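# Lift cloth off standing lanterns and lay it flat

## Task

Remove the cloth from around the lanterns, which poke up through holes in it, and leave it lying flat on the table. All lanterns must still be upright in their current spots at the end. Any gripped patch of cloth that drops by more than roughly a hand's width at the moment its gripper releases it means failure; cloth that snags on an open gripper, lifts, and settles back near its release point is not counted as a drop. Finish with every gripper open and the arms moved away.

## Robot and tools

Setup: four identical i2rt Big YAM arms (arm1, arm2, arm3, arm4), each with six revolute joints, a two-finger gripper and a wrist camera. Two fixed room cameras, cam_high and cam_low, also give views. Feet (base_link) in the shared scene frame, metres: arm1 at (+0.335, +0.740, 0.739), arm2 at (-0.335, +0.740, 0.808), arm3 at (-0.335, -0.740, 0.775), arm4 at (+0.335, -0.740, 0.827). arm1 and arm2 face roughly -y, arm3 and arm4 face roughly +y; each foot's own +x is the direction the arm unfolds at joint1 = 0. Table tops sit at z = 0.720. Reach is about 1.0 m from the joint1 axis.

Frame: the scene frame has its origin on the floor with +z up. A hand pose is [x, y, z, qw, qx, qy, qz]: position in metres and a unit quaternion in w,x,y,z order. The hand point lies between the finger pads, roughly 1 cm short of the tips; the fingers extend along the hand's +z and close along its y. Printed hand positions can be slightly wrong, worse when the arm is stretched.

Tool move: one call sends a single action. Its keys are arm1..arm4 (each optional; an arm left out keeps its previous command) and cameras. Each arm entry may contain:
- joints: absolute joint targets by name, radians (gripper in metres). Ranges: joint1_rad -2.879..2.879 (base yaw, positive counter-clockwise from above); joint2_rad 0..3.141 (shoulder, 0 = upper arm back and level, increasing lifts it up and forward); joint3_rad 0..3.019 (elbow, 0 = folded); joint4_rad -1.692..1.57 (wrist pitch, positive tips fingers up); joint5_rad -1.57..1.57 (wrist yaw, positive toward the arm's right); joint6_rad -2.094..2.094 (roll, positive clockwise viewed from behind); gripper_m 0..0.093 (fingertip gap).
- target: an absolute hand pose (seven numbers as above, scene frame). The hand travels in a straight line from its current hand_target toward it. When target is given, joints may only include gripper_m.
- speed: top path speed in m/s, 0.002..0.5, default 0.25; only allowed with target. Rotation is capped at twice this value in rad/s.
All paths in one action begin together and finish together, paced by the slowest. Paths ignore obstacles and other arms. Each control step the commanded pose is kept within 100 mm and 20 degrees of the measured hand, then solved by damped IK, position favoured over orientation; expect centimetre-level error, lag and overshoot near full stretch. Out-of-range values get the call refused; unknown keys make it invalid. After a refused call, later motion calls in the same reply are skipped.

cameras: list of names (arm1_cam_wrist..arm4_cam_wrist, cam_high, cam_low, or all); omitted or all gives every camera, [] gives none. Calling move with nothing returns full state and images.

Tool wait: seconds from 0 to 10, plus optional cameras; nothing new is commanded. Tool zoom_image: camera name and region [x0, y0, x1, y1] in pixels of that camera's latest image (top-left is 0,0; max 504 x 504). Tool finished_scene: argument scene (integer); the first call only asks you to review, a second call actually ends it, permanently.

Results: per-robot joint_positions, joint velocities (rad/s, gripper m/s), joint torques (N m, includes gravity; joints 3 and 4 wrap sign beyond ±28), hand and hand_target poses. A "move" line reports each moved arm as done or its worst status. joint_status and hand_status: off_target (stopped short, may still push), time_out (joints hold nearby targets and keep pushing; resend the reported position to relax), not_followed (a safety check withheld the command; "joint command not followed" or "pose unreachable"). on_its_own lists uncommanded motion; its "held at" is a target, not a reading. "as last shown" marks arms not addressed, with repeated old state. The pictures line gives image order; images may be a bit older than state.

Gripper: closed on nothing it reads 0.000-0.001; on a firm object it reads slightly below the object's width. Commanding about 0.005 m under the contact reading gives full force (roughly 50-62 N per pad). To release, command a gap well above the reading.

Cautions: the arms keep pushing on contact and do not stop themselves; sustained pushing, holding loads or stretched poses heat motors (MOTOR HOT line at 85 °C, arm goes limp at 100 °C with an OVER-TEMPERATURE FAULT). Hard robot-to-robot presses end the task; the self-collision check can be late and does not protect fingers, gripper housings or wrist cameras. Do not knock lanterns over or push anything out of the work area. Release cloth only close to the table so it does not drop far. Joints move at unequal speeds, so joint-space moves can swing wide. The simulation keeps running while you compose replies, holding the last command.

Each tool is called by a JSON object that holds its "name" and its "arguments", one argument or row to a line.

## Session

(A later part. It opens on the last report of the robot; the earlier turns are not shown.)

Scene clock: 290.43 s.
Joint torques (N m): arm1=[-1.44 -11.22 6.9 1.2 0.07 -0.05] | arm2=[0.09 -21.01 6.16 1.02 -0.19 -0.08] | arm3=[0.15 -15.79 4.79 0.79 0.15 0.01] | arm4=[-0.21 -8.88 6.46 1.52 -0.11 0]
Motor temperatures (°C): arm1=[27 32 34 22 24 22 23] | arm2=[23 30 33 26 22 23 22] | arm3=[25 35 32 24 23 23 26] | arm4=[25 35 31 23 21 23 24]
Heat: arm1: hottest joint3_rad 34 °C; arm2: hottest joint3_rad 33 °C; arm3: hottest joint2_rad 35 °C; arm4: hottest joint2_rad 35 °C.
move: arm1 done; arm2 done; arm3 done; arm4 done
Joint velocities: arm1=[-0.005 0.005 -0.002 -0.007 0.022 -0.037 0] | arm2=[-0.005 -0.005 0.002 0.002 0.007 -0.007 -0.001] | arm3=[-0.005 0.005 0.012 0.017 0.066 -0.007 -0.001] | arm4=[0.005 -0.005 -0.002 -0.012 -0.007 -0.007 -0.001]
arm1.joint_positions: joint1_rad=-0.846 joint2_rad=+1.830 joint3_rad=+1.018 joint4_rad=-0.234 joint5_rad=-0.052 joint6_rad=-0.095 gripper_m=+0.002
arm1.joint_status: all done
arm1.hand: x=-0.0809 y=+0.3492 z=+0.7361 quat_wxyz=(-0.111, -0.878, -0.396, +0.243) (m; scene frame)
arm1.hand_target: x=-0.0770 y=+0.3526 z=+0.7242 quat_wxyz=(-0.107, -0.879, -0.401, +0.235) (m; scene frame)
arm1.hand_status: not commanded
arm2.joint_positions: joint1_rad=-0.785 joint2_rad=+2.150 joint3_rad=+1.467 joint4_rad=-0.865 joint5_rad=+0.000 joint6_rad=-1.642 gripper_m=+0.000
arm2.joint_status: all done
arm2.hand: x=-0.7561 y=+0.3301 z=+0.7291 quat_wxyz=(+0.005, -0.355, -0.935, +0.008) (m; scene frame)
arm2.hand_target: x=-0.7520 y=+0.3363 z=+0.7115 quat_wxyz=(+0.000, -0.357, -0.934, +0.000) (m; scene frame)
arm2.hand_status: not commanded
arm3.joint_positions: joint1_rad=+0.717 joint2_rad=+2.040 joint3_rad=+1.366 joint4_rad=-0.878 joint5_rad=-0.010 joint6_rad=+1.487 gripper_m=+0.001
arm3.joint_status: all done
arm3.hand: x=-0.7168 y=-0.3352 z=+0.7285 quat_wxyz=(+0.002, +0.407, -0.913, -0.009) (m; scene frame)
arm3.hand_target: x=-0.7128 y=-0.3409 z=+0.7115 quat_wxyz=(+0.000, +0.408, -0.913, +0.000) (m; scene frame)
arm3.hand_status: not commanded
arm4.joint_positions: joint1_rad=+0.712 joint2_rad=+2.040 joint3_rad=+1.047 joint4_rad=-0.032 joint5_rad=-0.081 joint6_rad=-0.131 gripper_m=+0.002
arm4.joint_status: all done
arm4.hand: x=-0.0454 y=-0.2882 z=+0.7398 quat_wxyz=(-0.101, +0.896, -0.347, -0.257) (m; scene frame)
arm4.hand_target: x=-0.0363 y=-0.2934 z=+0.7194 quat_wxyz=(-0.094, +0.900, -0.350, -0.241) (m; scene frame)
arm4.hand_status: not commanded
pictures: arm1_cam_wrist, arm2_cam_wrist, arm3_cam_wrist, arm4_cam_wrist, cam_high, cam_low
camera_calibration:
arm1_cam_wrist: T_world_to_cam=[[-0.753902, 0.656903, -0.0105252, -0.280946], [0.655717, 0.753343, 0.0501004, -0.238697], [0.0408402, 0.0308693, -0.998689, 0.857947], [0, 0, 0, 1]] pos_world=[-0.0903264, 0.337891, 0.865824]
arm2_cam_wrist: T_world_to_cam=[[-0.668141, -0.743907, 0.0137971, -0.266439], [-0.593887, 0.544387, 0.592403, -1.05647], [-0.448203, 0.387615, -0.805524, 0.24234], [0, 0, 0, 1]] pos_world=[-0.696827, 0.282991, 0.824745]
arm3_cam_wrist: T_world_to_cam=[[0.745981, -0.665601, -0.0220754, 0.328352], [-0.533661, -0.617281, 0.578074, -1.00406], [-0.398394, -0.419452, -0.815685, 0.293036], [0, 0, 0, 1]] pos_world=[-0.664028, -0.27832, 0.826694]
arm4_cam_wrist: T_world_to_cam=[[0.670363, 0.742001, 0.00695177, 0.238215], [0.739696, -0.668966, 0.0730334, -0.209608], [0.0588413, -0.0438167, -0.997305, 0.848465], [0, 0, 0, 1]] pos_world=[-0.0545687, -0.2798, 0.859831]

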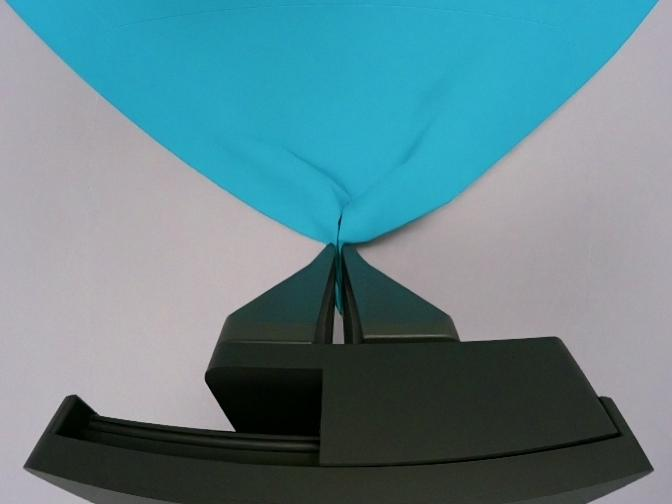

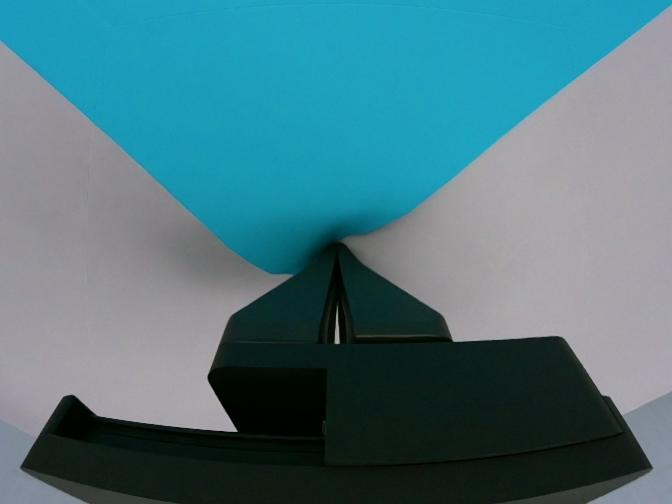

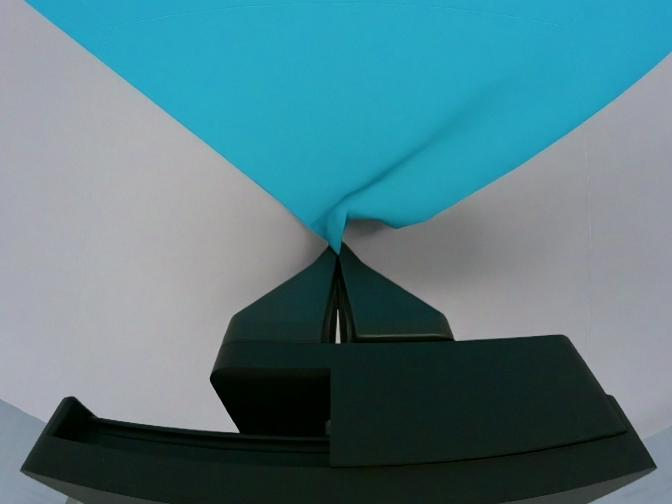

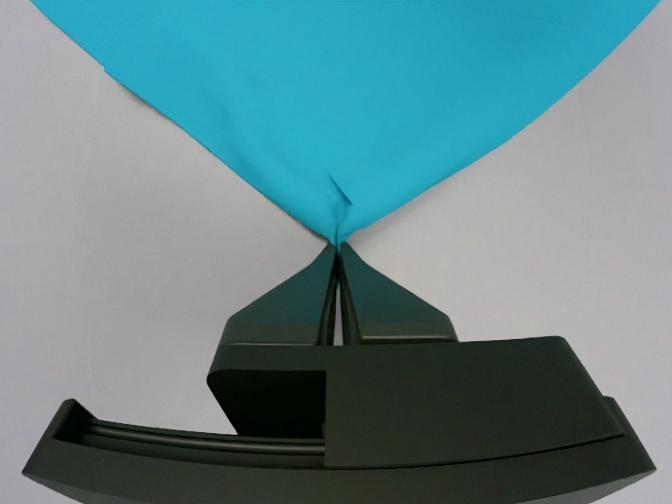

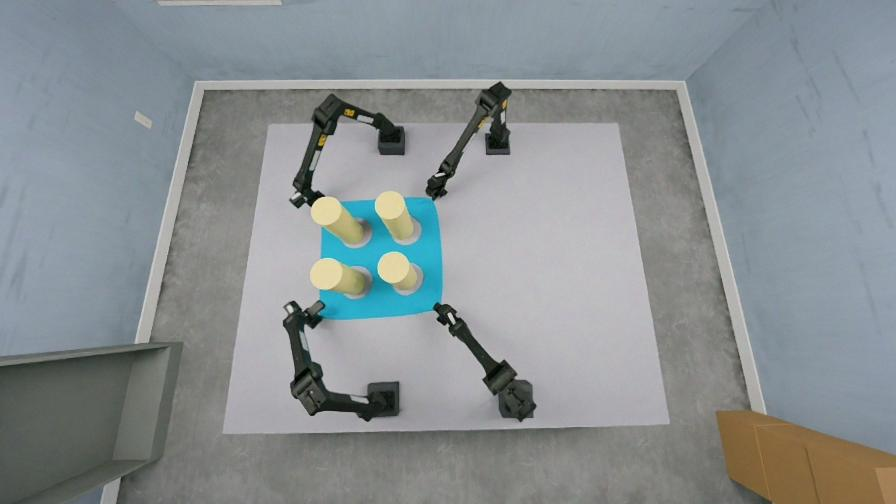

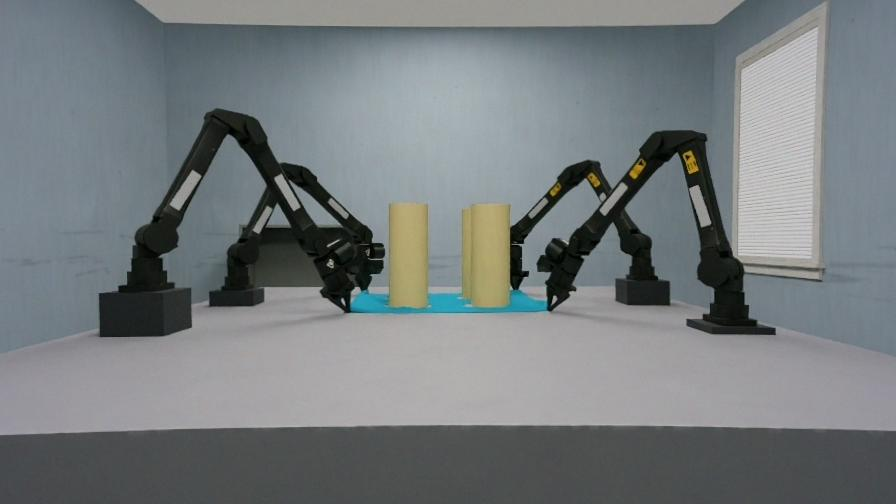

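{"name": "move", "arguments": {
  "arm2": {"target": [-0.7526, 0.3359, 0.755, 0.0, 0.35674, 0.9342, 0.0], "speed": 0.1},
  "arm3": {"target": [-0.7134, -0.3404, 0.76, 0.0, -0.40833, 0.91283, 0.0], "speed": 0.1},
  "cameras": ["arm2_cam_wrist", "arm3_cam_wrist"]
}}

Scene clock: 311.87 s.
Joint torques (N m): arm1=[-0.67 -11.69 6.84 1.25 0.06 -0.03] | arm2=[0.21 -24.41 7.6 -0.27 -0.19 -0.09] | arm3=[0.03 -20.19 6.69 -0.55 0.14 -0.01] | arm4=[-0.21 -8.94 6.46 1.52 -0.1 0]
Motor temperatures (°C): arm1=[27 32 33 22 24 22 24] | arm2=[23 31 32 26 22 23 22] | arm3=[25 37 32 24 23 23 26] | arm4=[25 34 31 23 21 23 26]
Heat: arm1: hottest joint3_rad 33 °C; arm2: hottest joint3_rad 32 °C; arm3: hottest joint2_rad 37 °C; arm4: hottest joint2_rad 34 °C.
move: arm2 done; arm3 off_target
Joint velocities: arm1=[-0.005 -0.005 -0.007 -0.007 -0.007 -0.051 -0.001] | arm2=[0.005 0.005 0.022 -0.012 -0.037 0.007 0] | arm3=[0.005 0.005 -0.007 0.002 0.051 0.037 0] | arm4=[-0.005 -0.015 0.002 0.007 -0.081 0.037 0]
arm1.joint_positions: joint1_rad=-0.846 joint2_rad=+1.830 joint3_rad=+1.018 joint4_rad=-0.234 joint5_rad=-0.052 joint6_rad=-0.095 gripper_m=+0.002
arm1.joint_status: not commanded
arm1.hand: x=-0.0809 y=+0.3492 z=+0.7361 quat_wxyz=(-0.111, -0.878, -0.396, +0.243) (m; scene frame)
arm1.hand_target: x=-0.0770 y=+0.3526 z=+0.7242 quat_wxyz=(-0.107, -0.879, -0.401, +0.235) (m; scene frame)
arm1.hand_status: not commanded
arm2.joint_positions: joint1_rad=-0.785 joint2_rad=+2.119 joint3_rad=+1.467 joint4_rad=-0.921 joint5_rad=+0.000 joint6_rad=-1.642 gripper_m=+0.000
arm2.joint_status: not commanded
arm2.hand: x=-0.7507 y=+0.3352 z=+0.7466 quat_wxyz=(+0.000, -0.355, -0.935, -0.003) (m; scene frame)
arm2.hand_target: x=-0.7528 y=+0.3356 z=+0.7550 quat_wxyz=(+0.000, -0.357, -0.934, +0.000) (m; scene frame)
arm2.hand_status: done (0.009 m and 0.4 deg from the pose sent, 0.027 m and 1.1 deg at the start)
arm3.joint_positions: joint1_rad=+0.717 joint2_rad=+2.020 joint3_rad=+1.366 joint4_rad=-0.949 joint5_rad=-0.010 joint6_rad=+1.487 gripper_m=+0.001
arm3.joint_status: not commanded
arm3.hand: x=-0.7073 y=-0.3455 z=+0.7393 quat_wxyz=(-0.006, +0.407, -0.913, +0.015) (m; scene frame)
arm3.hand_target: x=-0.7133 y=-0.3404 z=+0.7594 quat_wxyz=(+0.000, +0.408, -0.913, +0.000) (m; scene frame)
arm3.hand_status: off_target (0.022 m and 1.9 deg from the pose sent, 0.032 m and 1.1 deg at the start)
arm4.joint_positions: joint1_rad=+0.712 joint2_rad=+2.040 joint3_rad=+1.047 joint4_rad=-0.032 joint5_rad=-0.081 joint6_rad=-0.131 gripper_m=+0.002
arm4.joint_status: not commanded
arm4.hand: x=-0.0454 y=-0.2882 z=+0.7398 quat_wxyz=(-0.101, +0.896, -0.347, -0.257) (m; scene frame)
arm4.hand_target: x=-0.0363 y=-0.2934 z=+0.7194 quat_wxyz=(-0.094, +0.900, -0.350, -0.241) (m; scene frame)
arm4.hand_status: not commanded
pictures: arm2_cam_wrist, arm3_cam_wrist
camera_calibration:
arm2_cam_wrist: T_world_to_cam=[[-0.668202, -0.743905, -0.0105636, -0.241129], [-0.604205, 0.534325, 0.591129, -1.06989], [-0.434099, 0.401377, -0.806508, 0.263521], [0, 0, 0, 1]] pos_world=[-0.693162, 0.286522, 0.842429]
arm3_cam_wrist: T_world_to_cam=[[0.745494, -0.665905, 0.0284604, 0.276877], [-0.554168, -0.595546, 0.581569, -1.02115], [-0.37032, -0.449328, -0.812999, 0.308872], [0, 0, 0, 1]] pos_world=[-0.657917, -0.284983, 0.837101]

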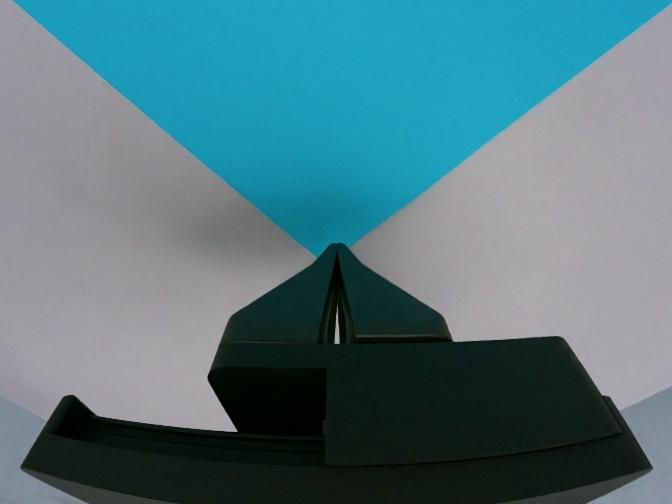

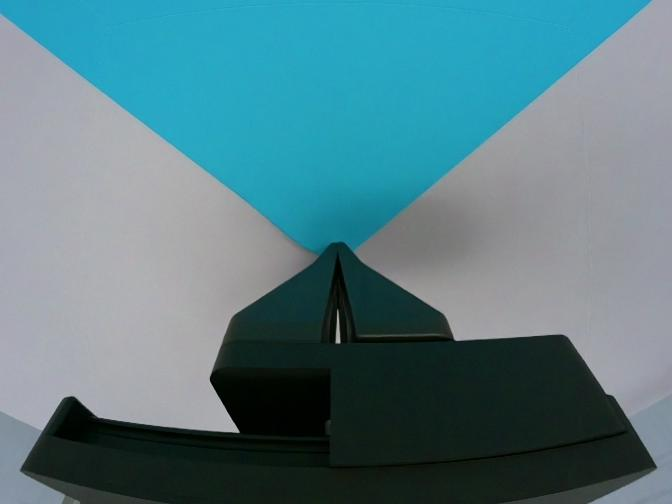

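{"name": "move", "arguments": {
  "arm2": {"joints": {"gripper_m": 0.093}},
  "arm3": {"joints": {"gripper_m": 0.093}},
  "cameras": ["arm2_cam_wrist", "arm3_cam_wrist"]
}}

Scene clock: 313.90 s.
Joint torques (N m): arm1=[-1.2 -11.52 6.75 1.42 0.04 -0.05] | arm2=[0.38 -24.35 7.56 -0.2 -0.19 -0.08] | arm3=[-0.03 -20.19 6.69 -0.5 0.15 -0.01] | arm4=[-0.26 -8.88 6.46 1.52 -0.1 0]
Motor temperatures (°C): arm1=[27 32 33 22 24 22 24] | arm2=[23 30 32 26 22 23 22] | arm3=[25 37 32 24 23 23 26] | arm4=[25 34 31 23 21 23 26]
Heat: arm1: hottest joint3_rad 33 °C; arm2: hottest joint3_rad 32 °C; arm3: hottest joint2_rad 37 °C; arm4: hottest joint2_rad 34 °C.
move: arm2 done; arm3 done
Joint velocities: arm1=[-0.024 -0.015 -0.002 -0.012 0.037 -0.139 0] | arm2=[-0.005 -0.005 -0.022 -0.017 -0.066 -0.066 0] | arm3=[-0.005 -0.005 0.017 -0.002 -0.022 -0.022 0] | arm4=[-0.015 0.005 0.017 -0.012 -0.007 0.007 0]
arm1, arm4: as last shown
arm2.joint_positions: joint1_rad=-0.785 joint2_rad=+2.119 joint3_rad=+1.467 joint4_rad=-0.921 joint5_rad=+0.000 joint6_rad=-1.642 gripper_m=+0.093
arm2.joint_status: all done
arm2.hand: x=-0.7507 y=+0.3352 z=+0.7466 quat_wxyz=(+0.000, -0.355, -0.935, -0.003) (m; scene frame)
arm2.hand_target: x=-0.7528 y=+0.3356 z=+0.7550 quat_wxyz=(+0.000, -0.357, -0.934, +0.000) (m; scene frame)
arm2.hand_status: not commanded
arm3.joint_positions: joint1_rad=+0.717 joint2_rad=+2.020 joint3_rad=+1.366 joint4_rad=-0.949 joint5_rad=-0.010 joint6_rad=+1.487 gripper_m=+0.093
arm3.joint_status: all done
arm3.hand: x=-0.7073 y=-0.3455 z=+0.7393 quat_wxyz=(-0.006, +0.407, -0.913, +0.015) (m; scene frame)
arm3.hand_target: x=-0.7134 y=-0.3403 z=+0.7594 quat_wxyz=(+0.000, +0.408, -0.913, +0.000) (m; scene frame)
arm3.hand_status: not commanded
pictures: arm2_cam_wrist, arm3_cam_wrist
camera_calibration:
arm2_cam_wrist: T_world_to_cam=[[-0.668202, -0.743905, -0.0105636, -0.241129], [-0.604205, 0.534325, 0.591129, -1.06989], [-0.434099, 0.401377, -0.806508, 0.263521], [0, 0, 0, 1]] pos_world=[-0.693162, 0.286522, 0.842429]
arm3_cam_wrist: T_world_to_cam=[[0.745494, -0.665905, 0.0284604, 0.276877], [-0.554168, -0.595546, 0.581569, -1.02115], [-0.37032, -0.449328, -0.812999, 0.308872], [0, 0, 0, 1]] pos_world=[-0.657917, -0.284983, 0.837101]

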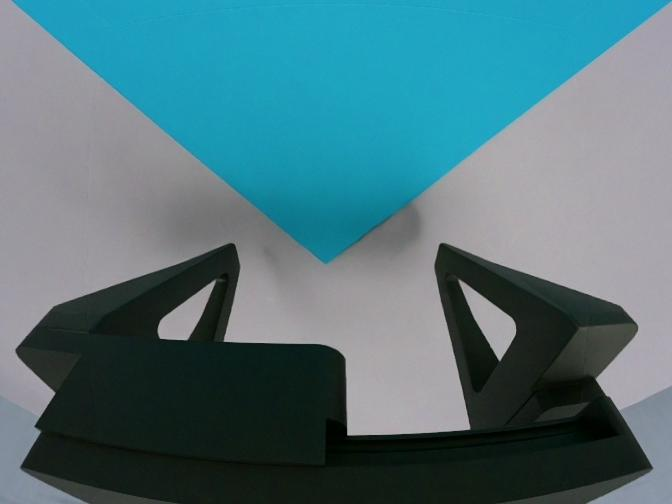

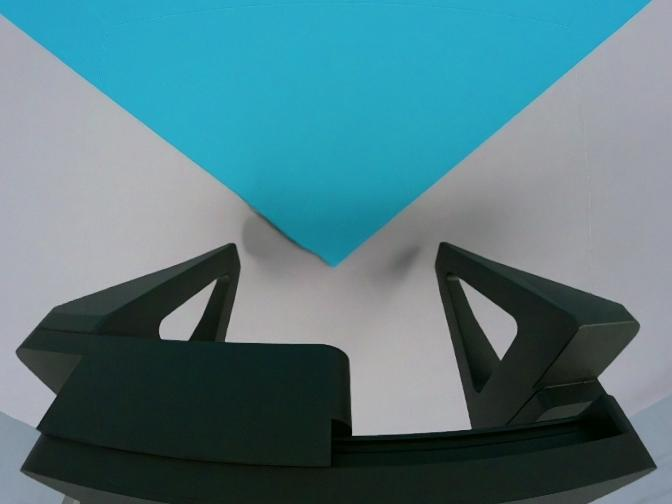

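{"name": "move", "arguments": {
  "cameras": ["cam_high"]
}}

{"name": "zoom_image", "arguments": {
  "camera": "cam_high",
  "region": [370, 186, 426, 242]
}}

{"name": "zoom_image", "arguments": {
  "camera": "cam_high",
  "region": [306, 190, 374, 258]
}}

{"name": "zoom_image", "arguments": {
  "camera": "cam_high",
  "region": [306, 248, 374, 316]
}}

{"name": "zoom_image", "arguments": {
  "camera": "cam_high",
  "region": [370, 246, 426, 302]
}}

Scene clock: 329.57 s.
Joint torques (N m): arm1=[-1.49 -11.28 6.91 1.32 0.07 -0.04] | arm2=[0.26 -24.35 7.54 -0.23 -0.2 -0.09] | arm3=[0.09 -20.07 6.68 -0.54 0.16 -0.01] | arm4=[-0.21 -8.88 6.46 1.52 -0.11 0]
Motor temperatures (°C): arm1=[27 32 33 22 24 22 24] | arm2=[23 30 32 26 22 23 22] | arm3=[25 39 31 24 23 23 26] | arm4=[25 34 31 23 21 23 26]
Heat: arm1: hottest joint3_rad 33 °C; arm2: hottest joint3_rad 32 °C; arm3: hottest joint2_rad 39 °C; arm4: hottest joint2_rad 34 °C.
Joint velocities: arm1=[-0.005 -0.015 0.017 0.002 0.007 -0.037 -0.001] | arm2=[0.005 -0.015 -0.007 -0.012 -0.022 -0.022 0] | arm3=[0.005 0.005 -0.007 -0.012 0.051 -0.022 -0.001] | arm4=[0.015 -0.005 -0.002 0.002 -0.007 -0.081 0.001]
arm1.joint_positions: joint1_rad=-0.846 joint2_rad=+1.830 joint3_rad=+1.018 joint4_rad=-0.234 joint5_rad=-0.052 joint6_rad=-0.095 gripper_m=+0.002
arm1.joint_status: not commanded
arm1.hand: x=-0.0809 y=+0.3492 z=+0.7361 quat_wxyz=(-0.111, -0.878, -0.396, +0.243) (m; scene frame)
arm1.hand_target: x=-0.0770 y=+0.3526 z=+0.7242 quat_wxyz=(-0.107, -0.879, -0.401, +0.235) (m; scene frame)
arm1.hand_status: not commanded
arm2.joint_positions: joint1_rad=-0.785 joint2_rad=+2.119 joint3_rad=+1.467 joint4_rad=-0.921 joint5_rad=+0.000 joint6_rad=-1.642 gripper_m=+0.093
arm2.joint_status: all done
arm2.hand: x=-0.7507 y=+0.3352 z=+0.7466 quat_wxyz=(+0.000, -0.355, -0.935, -0.003) (m; scene frame)
arm2.hand_target: x=-0.7528 y=+0.3356 z=+0.7550 quat_wxyz=(+0.000, -0.357, -0.934, +0.000) (m; scene frame)
arm2.hand_status: not commanded
arm3.joint_positions: joint1_rad=+0.717 joint2_rad=+2.020 joint3_rad=+1.366 joint4_rad=-0.949 joint5_rad=-0.010 joint6_rad=+1.487 gripper_m=+0.093
arm3.joint_status: all done
arm3.hand: x=-0.7073 y=-0.3455 z=+0.7393 quat_wxyz=(-0.006, +0.407, -0.913, +0.015) (m; scene frame)
arm3.hand_target: x=-0.7134 y=-0.3403 z=+0.7594 quat_wxyz=(+0.000, +0.408, -0.913, +0.000) (m; scene frame)
arm3.hand_status: not commanded
arm4.joint_positions: joint1_rad=+0.712 joint2_rad=+2.040 joint3_rad=+1.047 joint4_rad=-0.032 joint5_rad=-0.081 joint6_rad=-0.131 gripper_m=+0.002
arm4.joint_status: not commanded
arm4.hand: x=-0.0454 y=-0.2882 z=+0.7398 quat_wxyz=(-0.101, +0.896, -0.347, -0.257) (m; scene frame)
arm4.hand_target: x=-0.0363 y=-0.2934 z=+0.7194 quat_wxyz=(-0.094, +0.900, -0.350, -0.241) (m; scene frame)
arm4.hand_status: not commanded
pictures: cam_high

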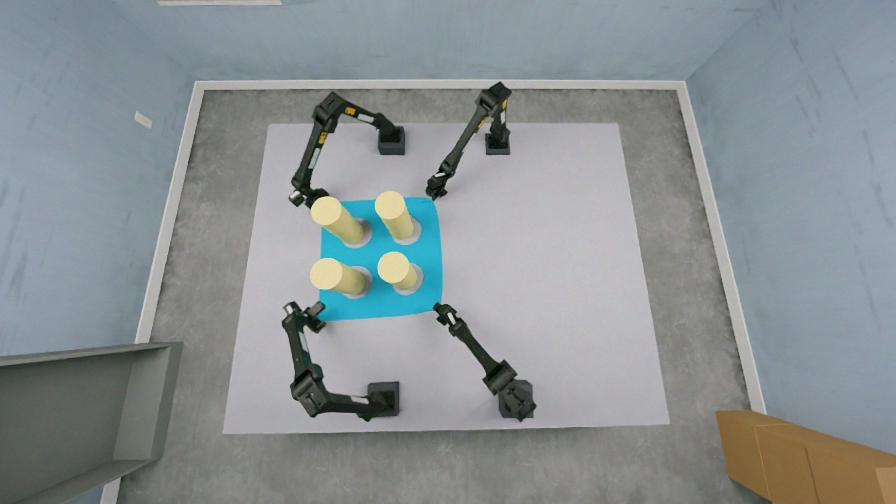

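Scaled by 9.000.

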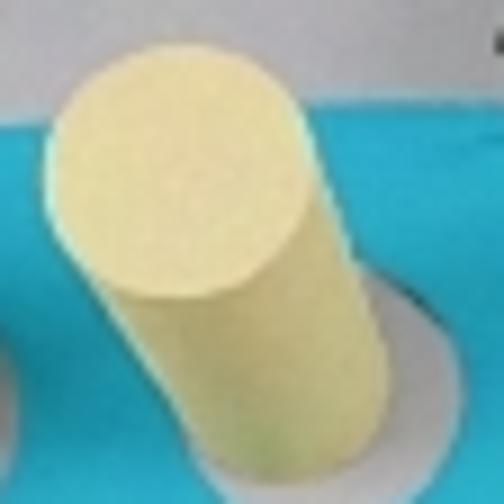

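Scaled by 7.412.

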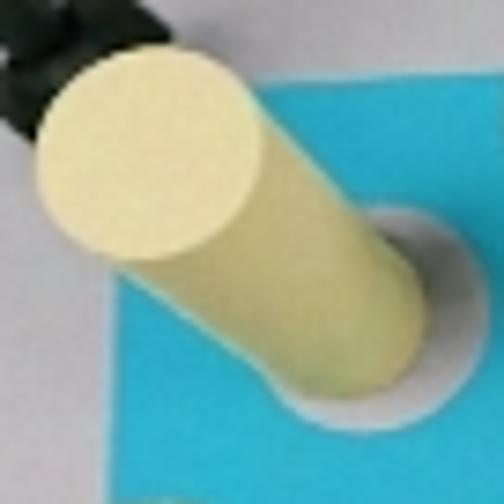

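Scaled by 7.412.

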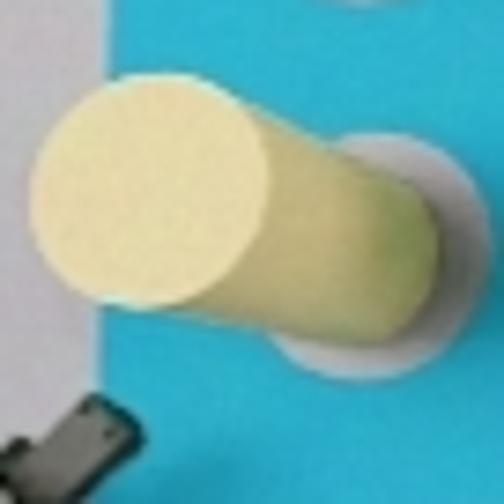

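Scaled by 9.000.

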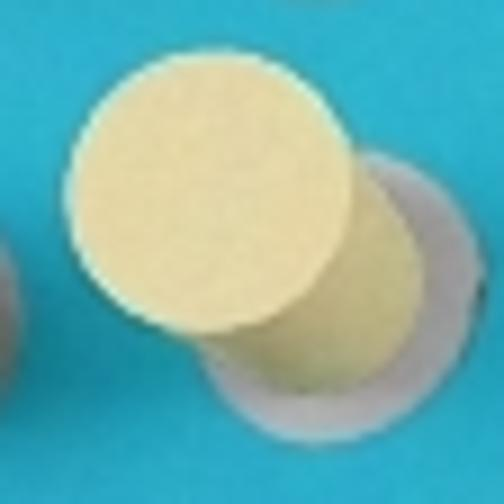

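{"name": "move", "arguments": {
  "arm2": {"target": [-0.742, 0.337, 0.757, 0.0, 0.35674, 0.9342, 0.0], "speed": 0.1},
  "arm3": {"target": [-0.7055, -0.329, 0.775, 0.0, -0.40833, 0.91283, 0.0], "speed": 0.1},
  "cameras": ["arm2_cam_wrist", "arm3_cam_wrist"]
}}

Scene clock: 357.63 s.
Joint torques (N m): arm1=[-0.73 -11.34 6.79 1.43 0.03 -0.05] | arm2=[1.38 -24.59 6.53 0.18 -0.2 0.01] | arm3=[-0.44 -20.19 8.14 -0.51 0.17 -0.14] | arm4=[-0.21 -8.88 6.45 1.52 -0.11 0]
Motor temperatures (°C): arm1=[27 32 33 22 24 22 25] | arm2=[23 30 32 26 22 23 22] | arm3=[25 40 31 24 23 23 26] | arm4=[25 34 30 23 21 23 27]
Heat: arm1: hottest joint3_rad 33 °C; arm2: hottest joint3_rad 32 °C; arm3: hottest joint2_rad 40 °C; arm4: hottest joint2_rad 34 °C.
move: arm2 done; arm3 off_target
Joint velocities: arm1=[0.005 0.005 -0.002 -0.002 -0.037 -0.007 0] | arm2=[-0.005 0.005 0.007 0.007 0.007 -0.066 -0.001] | arm3=[-0.005 -0.015 -0.002 -0.012 -0.007 0.022 0] | arm4=[-0.005 -0.005 0.002 -0.002 0.022 0.007 0]
arm1, arm4: as last shown
arm2.joint_positions: joint1_rad=-0.785 joint2_rad=+2.105 joint3_rad=+1.449 joint4_rad=-0.921 joint5_rad=+0.000 joint6_rad=-1.641 gripper_m=+0.093
arm2.joint_status: not commanded
arm2.hand: x=-0.7463 y=+0.3396 z=+0.7485 quat_wxyz=(-0.001, -0.356, -0.935, -0.005) (m; scene frame)
arm2.hand_target: x=-0.7422 y=+0.3368 z=+0.7569 quat_wxyz=(+0.000, -0.357, -0.934, +0.000) (m; scene frame)
arm2.hand_status: done (0.010 m and 0.6 deg from the pose sent, 0.014 m and 0.4 deg at the start)
arm3.joint_positions: joint1_rad=+0.697 joint2_rad=+2.005 joint3_rad=+1.366 joint4_rad=-0.985 joint5_rad=-0.010 joint6_rad=+1.474 gripper_m=+0.093
arm3.joint_status: not commanded
arm3.hand: x=-0.6952 y=-0.3430 z=+0.7477 quat_wxyz=(-0.009, +0.404, -0.915, +0.025) (m; scene frame)
arm3.hand_target: x=-0.7054 y=-0.3293 z=+0.7747 quat_wxyz=(+0.000, +0.408, -0.913, +0.000) (m; scene frame)
arm3.hand_status: off_target (0.032 m and 3.1 deg from the pose sent, 0.039 m and 1.9 deg at the start)
pictures: arm2_cam_wrist, arm3_cam_wrist
camera_calibration:
arm2_cam_wrist: T_world_to_cam=[[-0.669297, -0.742833, -0.0155098, -0.23237], [-0.605477, 0.533203, 0.59084, -1.071], [-0.430626, 0.404838, -0.80664, 0.266766], [0, 0, 0, 1]] pos_world=[-0.689114, 0.29045, 0.844369]
arm3_cam_wrist: T_world_to_cam=[[0.739956, -0.670862, 0.0490818, 0.248276], [-0.566548, -0.582236, 0.583116, -1.02303], [-0.362613, -0.459287, -0.810905, 0.321687], [0, 0, 0, 1]] pos_world=[-0.64666, -0.281339, 0.845216]

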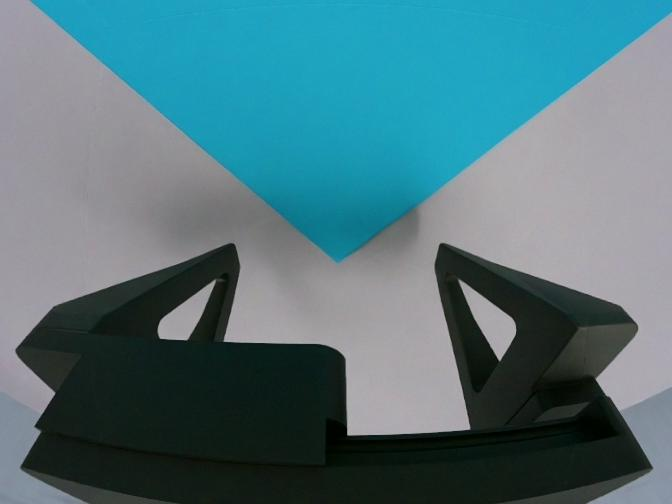

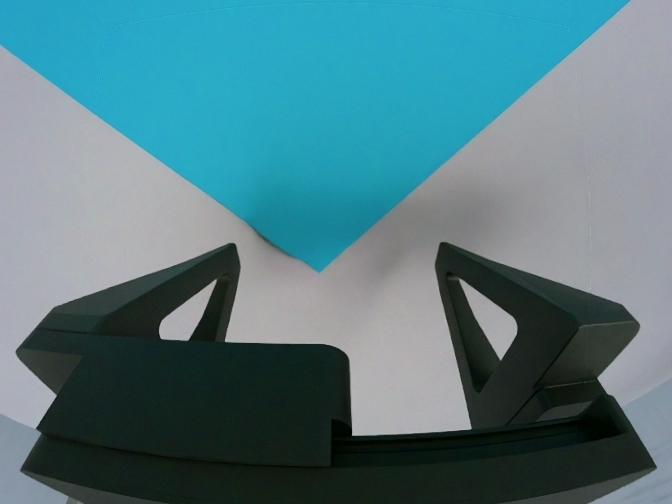

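{"name": "move", "arguments": {
  "arm2": {"target": [-0.742, 0.338, 0.79, 0.226, 0.34614, 0.90645, -0.0863], "speed": 0.2},
  "arm3": {"target": [-0.704, -0.326, 0.80, 0.22083, -0.3962, 0.88571, 0.09878], "speed": 0.2},
  "cameras": ["arm2_cam_wrist", "arm3_cam_wrist"]
}}

Scene clock: 406.73 s.
Joint torques (N m): arm1=[-0.85 -11.52 6.82 1.37 0.09 -0.02] | arm2=[-0.03 -22.24 11.33 -0.55 -0.61 -0.21] | arm3=[0.15 -19.37 8.05 -0.55 0.56 0.17] | arm4=[-0.26 -8.88 6.46 1.52 -0.1 0]
Motor temperatures (°C): arm1=[27 32 33 22 24 22 25] | arm2=[23 29 31 26 22 23 22] | arm3=[25 39 33 24 23 23 26] | arm4=[24 33 30 23 21 23 27]
Heat: arm1: hottest joint3_rad 33 °C; arm2: hottest joint3_rad 31 °C; arm3: hottest joint2_rad 39 °C; arm4: hottest joint2_rad 33 °C.
move: arm2 off_target; arm3 off_target
Joint velocities: arm1=[-0.005 -0.015 0.012 0.007 -0.066 -0.007 0] | arm2=[-0.005 0.005 -0.017 -0.012 0.007 0.037 -0.002] | arm3=[-0.015 -0.005 -0.002 -0.007 -0.037 0.037 0] | arm4=[0.005 -0.005 0.022 -0.017 0.022 -0.022 0]
arm1, arm4: as last shown
arm2.joint_positions: joint1_rad=-0.911 joint2_rad=+2.099 joint3_rad=+1.461 joint4_rad=-1.073 joint5_rad=-0.476 joint6_rad=-1.786 gripper_m=+0.093
arm2.joint_status: not commanded
arm2.hand: x=-0.7237 y=+0.3484 z=+0.7769 quat_wxyz=(-0.235, -0.352, -0.903, +0.068) (m; scene frame)
arm2.hand_target: x=-0.7414 y=+0.3383 z=+0.7901 quat_wxyz=(-0.226, -0.346, -0.906, +0.085) (m; scene frame)
arm2.hand_status: off_target (0.025 m and 2.5 deg from the pose sent, 0.042 m and 28.1 deg at the start)
arm3.joint_positions: joint1_rad=+0.830 joint2_rad=+1.987 joint3_rad=+1.366 joint4_rad=-1.006 joint5_rad=+0.474 joint6_rad=+1.588 gripper_m=+0.093
arm3.joint_status: not commanded
arm3.hand: x=-0.6920 y=-0.3342 z=+0.7761 quat_wxyz=(-0.229, +0.406, -0.881, -0.078) (m; scene frame)
arm3.hand_target: x=-0.7034 y=-0.3258 z=+0.7991 quat_wxyz=(-0.220, +0.397, -0.886, -0.099) (m; scene frame)
arm3.hand_status: off_target (0.028 m and 2.9 deg from the pose sent, 0.056 m and 28.4 deg at the start)
pictures: arm2_cam_wrist, arm3_cam_wrist
camera_calibration:
arm2_cam_wrist: T_world_to_cam=[[-0.669873, -0.740719, -0.0510489, -0.183796], [-0.739283, 0.659046, 0.13827, -0.867843], [-0.0687756, 0.130363, -0.989078, 0.795002], [0, 0, 0, 1]] pos_world=[-0.710025, 0.332169, 0.896933]
arm3_cam_wrist: T_world_to_cam=[[0.754324, -0.654801, 0.0472238, 0.267175], [-0.654412, -0.744241, 0.133607, -0.798755], [-0.05234, -0.131687, -0.989909, 0.813115], [0, 0, 0, 1]] pos_world=[-0.681693, -0.312443, 0.899011]

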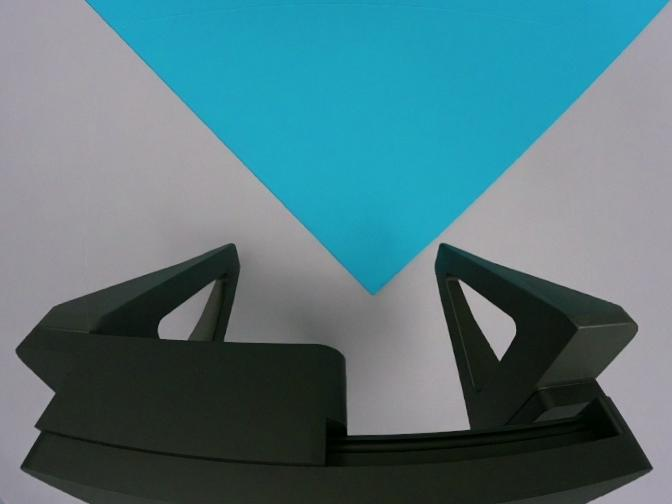

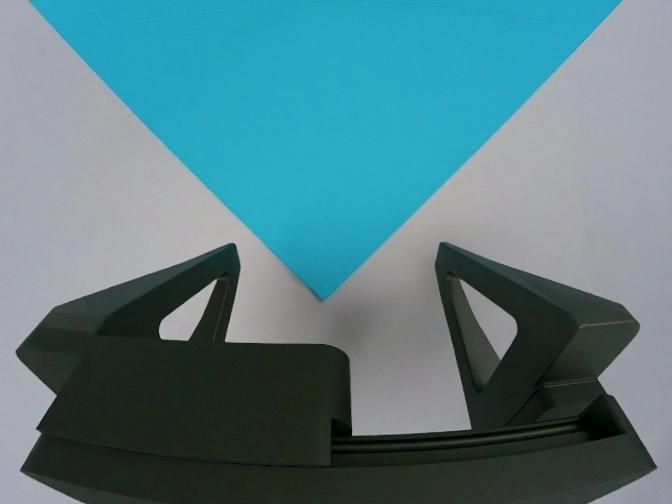

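{"name": "move", "arguments": {
  "arm2": {"target": [-0.752, 0.328, 0.757, 0.2206, 0.3424, 0.9085, -0.0973], "speed": 0.12},
  "arm3": {"target": [-0.71, -0.324, 0.767, 0.216, -0.3902, 0.8887, 0.1114], "speed": 0.12},
  "cameras": ["arm2_cam_wrist", "arm3_cam_wrist"]
}}

Scene clock: 415.77 s.
Joint torques (N m): arm1=[-1.03 -11.34 6.84 1.29 0.07 -0.06] | arm2=[0.09 -22.83 10.95 0.46 -0.6 -0.19] | arm3=[0.44 -16.5 6.68 0.54 0.55 0.15] | arm4=[-0.26 -8.88 6.46 1.52 -0.1 0]
Motor temperatures (°C): arm1=[27 32 33 22 24 22 25] | arm2=[23 30 31 26 22 23 22] | arm3=[25 40 33 24 24 23 26] | arm4=[24 33 30 23 21 23 27]
Heat: arm1: hottest joint3_rad 33 °C; arm2: hottest joint3_rad 31 °C; arm3: hottest joint2_rad 40 °C; arm4: hottest joint2_rad 33 °C.
move: arm2 off_target; arm3 done
Joint velocities: arm1=[-0.005 -0.005 -0.007 0.002 -0.022 -0.051 0] | arm2=[-0.015 0.005 0.002 -0.007 0.051 0.022 0] | arm3=[0.005 0.005 -0.007 0.002 0.037 0.037 0] | arm4=[0.005 0.005 -0.002 -0.002 -0.007 -0.095 0]
arm1, arm4: as last shown
arm2.joint_positions: joint1_rad=-0.911 joint2_rad=+2.166 joint3_rad=+1.477 joint4_rad=-1.019 joint5_rad=-0.479 joint6_rad=-1.787 gripper_m=+0.093
arm2.joint_status: not commanded
arm2.hand: x=-0.7296 y=+0.3435 z=+0.7446 quat_wxyz=(-0.235, -0.351, -0.903, +0.070) (m; scene frame)
arm2.hand_target: x=-0.7514 y=+0.3293 z=+0.7578 quat_wxyz=(-0.220, -0.342, -0.908, +0.097) (m; scene frame)
arm2.hand_status: off_target (0.030 m and 3.8 deg from the pose sent, 0.040 m and 4.0 deg at the start)
arm3.joint_positions: joint1_rad=+0.832 joint2_rad=+1.999 joint3_rad=+1.366 joint4_rad=-0.944 joint5_rad=+0.476 joint6_rad=+1.604 gripper_m=+0.093
arm3.joint_status: not commanded
arm3.hand: x=-0.7022 y=-0.3265 z=+0.7695 quat_wxyz=(-0.218, +0.395, -0.887, -0.102) (m; scene frame)
arm3.hand_target: x=-0.7100 y=-0.3243 z=+0.7670 quat_wxyz=(-0.216, +0.390, -0.888, -0.111) (m; scene frame)
arm3.hand_status: done (0.009 m and 1.2 deg from the pose sent, 0.023 m and 4.6 deg at the start)
pictures: arm2_cam_wrist, arm3_cam_wrist
camera_calibration:
arm2_cam_wrist: T_world_to_cam=[[-0.669474, -0.74137, -0.0466426, -0.195839], [-0.7395, 0.659208, 0.136325, -0.863307], [-0.0703202, 0.125758, -0.989566, 0.764127], [0, 0, 0, 1]] pos_world=[-0.715791, 0.327815, 0.86471]
arm3_cam_wrist: T_world_to_cam=[[0.747656, -0.663998, -0.0108059, 0.317229], [-0.657112, -0.742058, 0.132491, -0.799095], [-0.0959923, -0.091957, -0.991125, 0.790257], [0, 0, 0, 1]] pos_world=[-0.686414, -0.309666, 0.892545]

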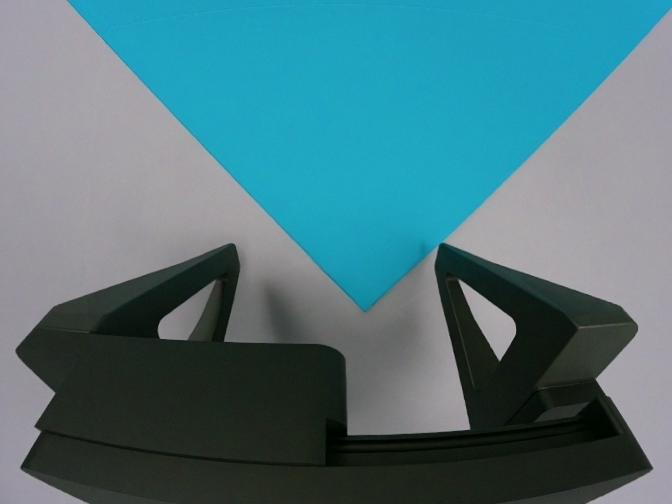

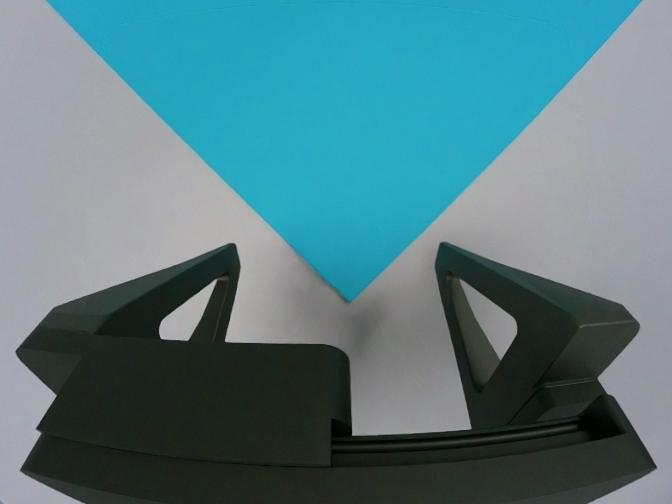

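{"name": "move", "arguments": {
  "arm2": {"target": [-0.757, 0.319, 0.747, 0.2206, 0.3424, 0.9085, -0.0973], "speed": 0.1},
  "arm3": {"target": [-0.7078, -0.3296, 0.745, 0.219, -0.394, 0.887, 0.104], "speed": 0.1},
  "cameras": ["arm2_cam_wrist", "arm3_cam_wrist"]
}}

Scene clock: 431.67 s.
Joint torques (N m): arm1=[-1.03 -11.46 6.74 1.24 0.07 -0.05] | arm2=[0.85 -22.71 10.89 0.44 -0.59 -0.12] | arm3=[0.32 -16.85 5.63 0.55 0.54 0.17] | arm4=[-0.26 -8.94 6.45 1.52 -0.11 0]
Motor temperatures (°C): arm1=[27 32 33 22 24 22 26] | arm2=[23 30 32 26 22 23 22] | arm3=[25 38 33 24 24 23 26] | arm4=[24 33 30 23 21 23 28]
Heat: arm1: hottest joint3_rad 33 °C; arm2: hottest joint3_rad 32 °C; arm3: hottest joint2_rad 38 °C; arm4: hottest joint2_rad 33 °C.
move: arm2 off_target; arm3 done
Joint velocities: arm1=[0.005 -0.015 -0.022 0.002 -0.051 -0.066 0] | arm2=[0.005 -0.015 0.022 -0.007 -0.037 0.037 -0.001] | arm3=[-0.005 -0.005 0.007 -0.002 -0.007 -0.007 -0.001] | arm4=[0.005 0.024 -0.002 -0.002 0.051 0.022 -0.001]
arm1, arm4: as last shown
arm2.joint_positions: joint1_rad=-0.911 joint2_rad=+2.194 joint3_rad=+1.514 joint4_rad=-1.013 joint5_rad=-0.480 joint6_rad=-1.788 gripper_m=+0.093
arm2.joint_status: not commanded
arm2.hand: x=-0.7401 y=+0.3354 z=+0.7391 quat_wxyz=(-0.232, -0.350, -0.905, +0.076) (m; scene frame)
arm2.hand_target: x=-0.7567 y=+0.3199 z=+0.7474 quat_wxyz=(-0.221, -0.342, -0.908, +0.098) (m; scene frame)
arm2.hand_status: off_target (0.025 m and 2.9 deg from the pose sent, 0.037 m and 3.8 deg at the start)
arm3.joint_positions: joint1_rad=+0.838 joint2_rad=+2.032 joint3_rad=+1.361 joint4_rad=-0.914 joint5_rad=+0.476 joint6_rad=+1.606 gripper_m=+0.093
arm3.joint_status: not commanded
arm3.hand: x=-0.7043 y=-0.3285 z=+0.7508 quat_wxyz=(-0.220, +0.397, -0.885, -0.100) (m; scene frame)
arm3.hand_target: x=-0.7075 y=-0.3299 z=+0.7453 quat_wxyz=(-0.219, +0.394, -0.887, -0.104) (m; scene frame)
arm3.hand_status: done (0.007 m and 0.7 deg from the pose sent, 0.025 m and 0.2 deg at the start)
pictures: arm2_cam_wrist, arm3_cam_wrist
camera_calibration:
arm2_cam_wrist: T_world_to_cam=[[-0.669764, -0.741915, -0.0312742, -0.220477], [-0.738051, 0.660452, 0.138142, -0.865637], [-0.0818344, 0.115604, -0.989919, 0.754117], [0, 0, 0, 1]] pos_world=[-0.724839, 0.320958, 0.8592]
arm3_cam_wrist: T_world_to_cam=[[0.750313, -0.661071, -0.00400825, 0.314973], [-0.654867, -0.744073, 0.132306, -0.79846], [-0.0904464, -0.0966463, -0.991201, 0.773732], [0, 0, 0, 1]] pos_world=[-0.689232, -0.311115, 0.873828]

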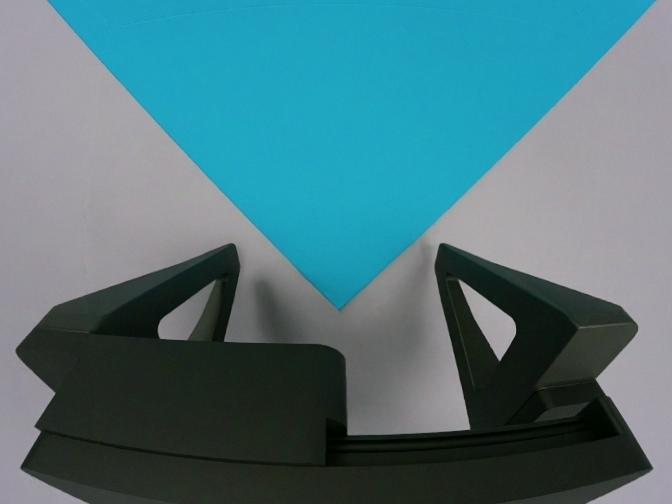

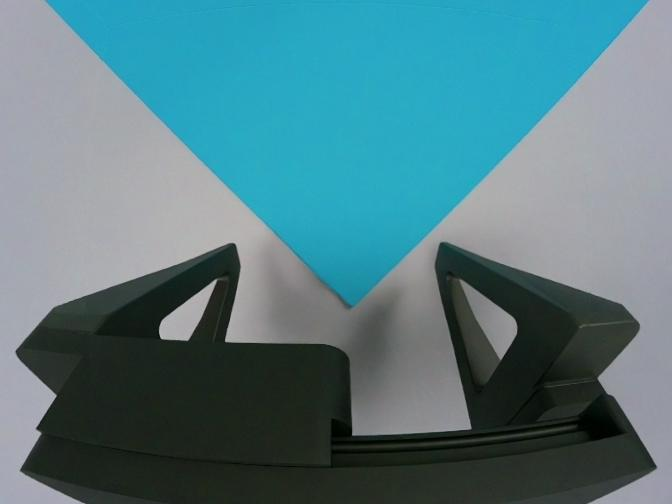

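{"name": "move", "arguments": {
  "arm2": {"target": [-0.757, 0.319, 0.729, 0.2185, 0.341, 0.909, -0.102], "speed": 0.1},
  "arm3": {"target": [-0.7048, -0.3326, 0.721, 0.2208, -0.3955, 0.8865, 0.0983], "speed": 0.1},
  "cameras": ["arm2_cam_wrist", "arm3_cam_wrist"]
}}

Scene clock: 440.77 s.
Joint torques (N m): arm1=[-0.97 -11.16 6.82 1.25 0.08 -0.03] | arm2=[0.73 -21.89 9.91 0.65 -0.41 -0.11] | arm3=[0.26 -16.38 5.3 0.49 0.36 0.11] | arm4=[-0.26 -8.88 6.45 1.52 -0.1 0]
Motor temperatures (°C): arm1=[27 32 33 22 24 22 26] | arm2=[23 30 33 26 22 23 22] | arm3=[25 37 33 24 24 23 26] | arm4=[24 33 30 23 21 23 28]
Heat: arm1: hottest joint3_rad 33 °C; arm2: hottest joint3_rad 33 °C; arm3: hottest joint2_rad 37 °C; arm4: hottest joint2_rad 33 °C.
move: arm2 off_target; arm3 done
Joint velocities: arm1=[-0.015 0.005 0.002 -0.002 0.051 -0.037 -0.001] | arm2=[-0.005 0.005 -0.027 -0.022 -0.066 0.007 0] | arm3=[-0.015 0.015 -0.017 0.002 -0.007 -0.051 -0.001] | arm4=[-0.015 -0.005 -0.002 -0.022 -0.037 -0.007 0]
arm1, arm4: as last shown
arm2.joint_positions: joint1_rad=-0.911 joint2_rad=+2.208 joint3_rad=+1.514 joint4_rad=-0.970 joint5_rad=-0.486 joint6_rad=-1.788 gripper_m=+0.093
arm2.joint_status: not commanded
arm2.hand: x=-0.7450 y=+0.3305 z=+0.7310 quat_wxyz=(-0.227, -0.347, -0.906, +0.090) (m; scene frame)
arm2.hand_target: x=-0.7567 y=+0.3197 z=+0.7293 quat_wxyz=(-0.218, -0.341, -0.909, +0.102) (m; scene frame)
arm2.hand_status: off_target (0.017 m and 1.8 deg from the pose sent, 0.026 m and 3.5 deg at the start)
arm3.joint_positions: joint1_rad=+0.840 joint2_rad=+2.063 joint3_rad=+1.349 joint4_rad=-0.874 joint5_rad=+0.479 joint6_rad=+1.610 gripper_m=+0.093
arm3.joint_status: not commanded
arm3.hand: x=-0.7034 y=-0.3302 z=+0.7310 quat_wxyz=(-0.222, +0.397, -0.885, -0.100) (m; scene frame)
arm3.hand_target: x=-0.7042 y=-0.3329 z=+0.7214 quat_wxyz=(-0.221, +0.395, -0.886, -0.098) (m; scene frame)
arm3.hand_status: done (0.010 m and 0.3 deg from the pose sent, 0.030 m and 0.3 deg at the start)
pictures: arm2_cam_wrist, arm3_cam_wrist
camera_calibration:
arm2_cam_wrist: T_world_to_cam=[[-0.670288, -0.7421, -0.0014817, -0.249753], [-0.735166, 0.663751, 0.137716, -0.863571], [-0.101215, 0.0933986, -0.990471, 0.73954], [0, 0, 0, 1]] pos_world=[-0.727422, 0.318782, 0.85105]
arm3_cam_wrist: T_world_to_cam=[[0.749649, -0.661832, -0.00223447, 0.311026], [-0.656106, -0.743598, 0.128792, -0.794651], [-0.0869005, -0.095083, -0.991669, 0.757437], [0, 0, 0, 1]] pos_world=[-0.688714, -0.313034, 0.854167]

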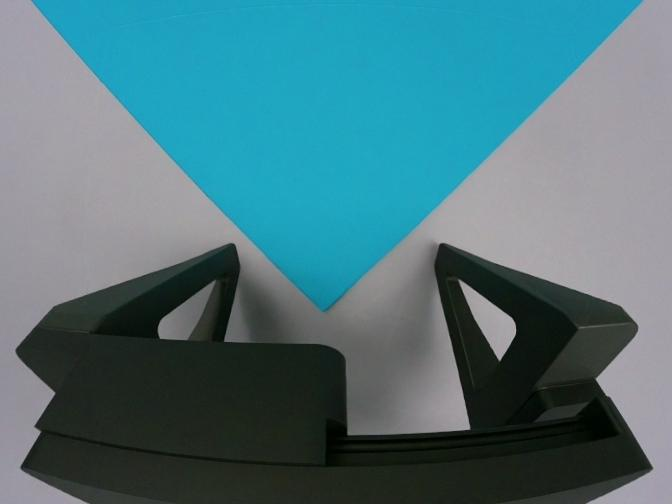

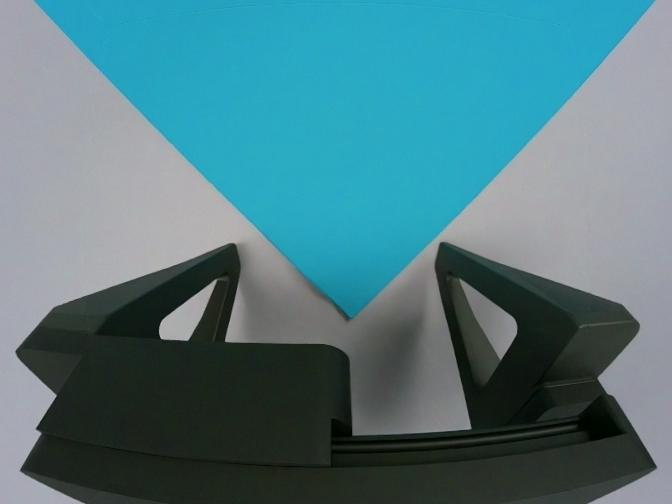

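{"name": "move", "arguments": {
  "arm2": {"target": [-0.753, 0.323, 0.718, 0.2185, 0.341, 0.909, -0.102], "speed": 0.1},
  "arm3": {"target": [-0.7005, -0.3364, 0.711, 0.2208, -0.3955, 0.8865, 0.0983], "speed": 0.1},
  "cameras": ["arm2_cam_wrist", "arm3_cam_wrist"]
}}

Scene clock: 446.37 s.
Joint torques (N m): arm1=[-0.79 -11.4 6.82 1.25 0.07 -0.02] | arm2=[0.67 -21.25 8.13 1.37 -0.35 -0.13] | arm3=[-0.03 -15.68 4.49 0.88 0.15 0.02] | arm4=[-0.21 -8.88 6.45 1.52 -0.11 0]
Motor temperatures (°C): arm1=[27 32 33 22 24 22 26] | arm2=[23 30 34 26 22 23 22] | arm3=[25 38 32 24 24 23 26] | arm4=[24 33 30 23 21 23 28]
Heat: arm1: hottest joint3_rad 33 °C; arm2: hottest joint3_rad 34 °C; arm3: hottest joint2_rad 38 °C; arm4: hottest joint2_rad 33 °C.
move: arm2 off_target; arm3 off_target
Joint velocities: arm1=[-0.015 -0.005 -0.007 -0.022 -0.037 -0.037 0] | arm2=[-0.005 -0.005 -0.002 -0.007 0.037 0.022 0] | arm3=[-0.024 -0.005 -0.007 -0.002 -0.037 -0.051 0] | arm4=[-0.005 -0.005 0.007 -0.012 0.066 -0.037 -0.001]
arm1, arm4: as last shown
arm2.joint_positions: joint1_rad=-0.911 joint2_rad=+2.208 joint3_rad=+1.514 joint4_rad=-0.957 joint5_rad=-0.488 joint6_rad=-1.788 gripper_m=+0.093
arm2.joint_status: not commanded
arm2.hand: x=-0.7471 y=+0.3286 z=+0.7306 quat_wxyz=(-0.224, -0.345, -0.906, +0.096) (m; scene frame)
arm2.hand_target: x=-0.7526 y=+0.3236 z=+0.7182 quat_wxyz=(-0.219, -0.341, -0.909, +0.102) (m; scene frame)
arm2.hand_status: off_target (0.015 m and 1.1 deg from the pose sent, 0.017 m and 1.8 deg at the start)
arm3.joint_positions: joint1_rad=+0.843 joint2_rad=+2.062 joint3_rad=+1.337 joint4_rad=-0.855 joint5_rad=+0.485 joint6_rad=+1.619 gripper_m=+0.093
arm3.joint_status: not commanded
arm3.hand: x=-0.7033 y=-0.3310 z=+0.7287 quat_wxyz=(-0.221, +0.393, -0.886, -0.106) (m; scene frame)
arm3.hand_target: x=-0.6999 y=-0.3369 z=+0.7115 quat_wxyz=(-0.221, +0.395, -0.886, -0.098) (m; scene frame)
arm3.hand_status: off_target (0.019 m and 0.9 deg from the pose sent, 0.021 m and 0.3 deg at the start)
pictures: arm2_cam_wrist, arm3_cam_wrist
camera_calibration:
arm2_cam_wrist: T_world_to_cam=[[-0.670325, -0.741984, 0.0111681, -0.261904], [-0.733833, 0.665046, 0.138576, -0.863888], [-0.110249, 0.0846956, -0.990289, 0.735128], [0, 0, 0, 1]] pos_world=[-0.728463, 0.317935, 0.850628]
arm3_cam_wrist: T_world_to_cam=[[0.746354, -0.665364, -0.0157043, 0.316799], [-0.658907, -0.742024, 0.123455, -0.792443], [-0.0937954, -0.0817933, -0.992226, 0.754988], [0, 0, 0, 1]] pos_world=[-0.687776, -0.315473, 0.851924]

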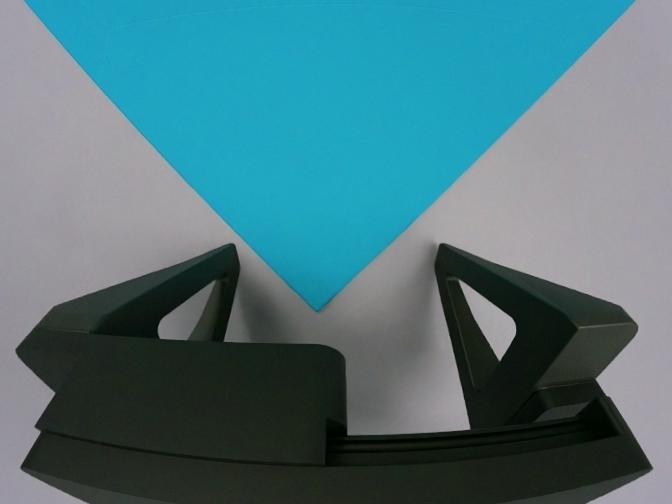

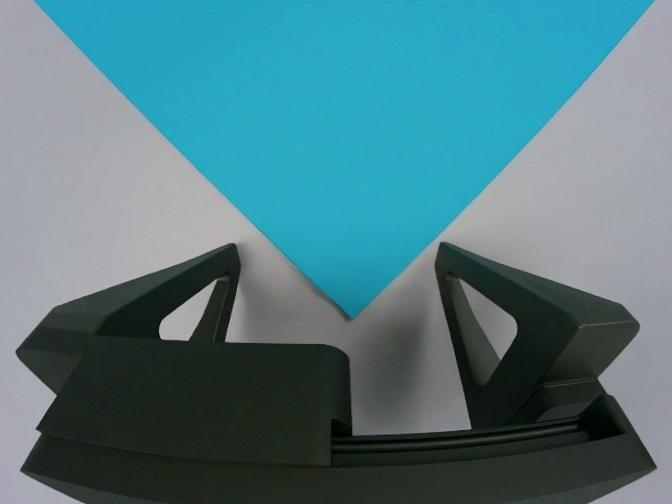

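{"name": "zoom_image", "arguments": {
  "camera": "arm2_cam_wrist",
  "region": [210, 200, 470, 330]
}}

{"name": "zoom_image", "arguments": {
  "camera": "arm3_cam_wrist",
  "region": [210, 200, 470, 330]
}}

Scaled by 1.938 from the camera's 672x504 image, which has a finer 960x720 frame.

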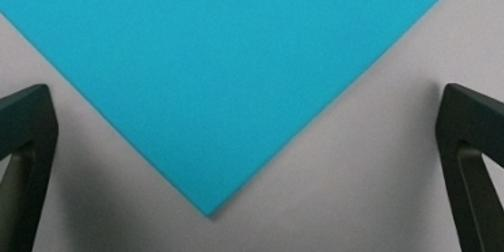

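Scaled by 1.938 from the camera's 672x504 image, which has a finer 960x720 frame.

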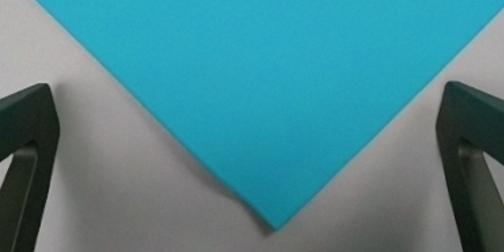

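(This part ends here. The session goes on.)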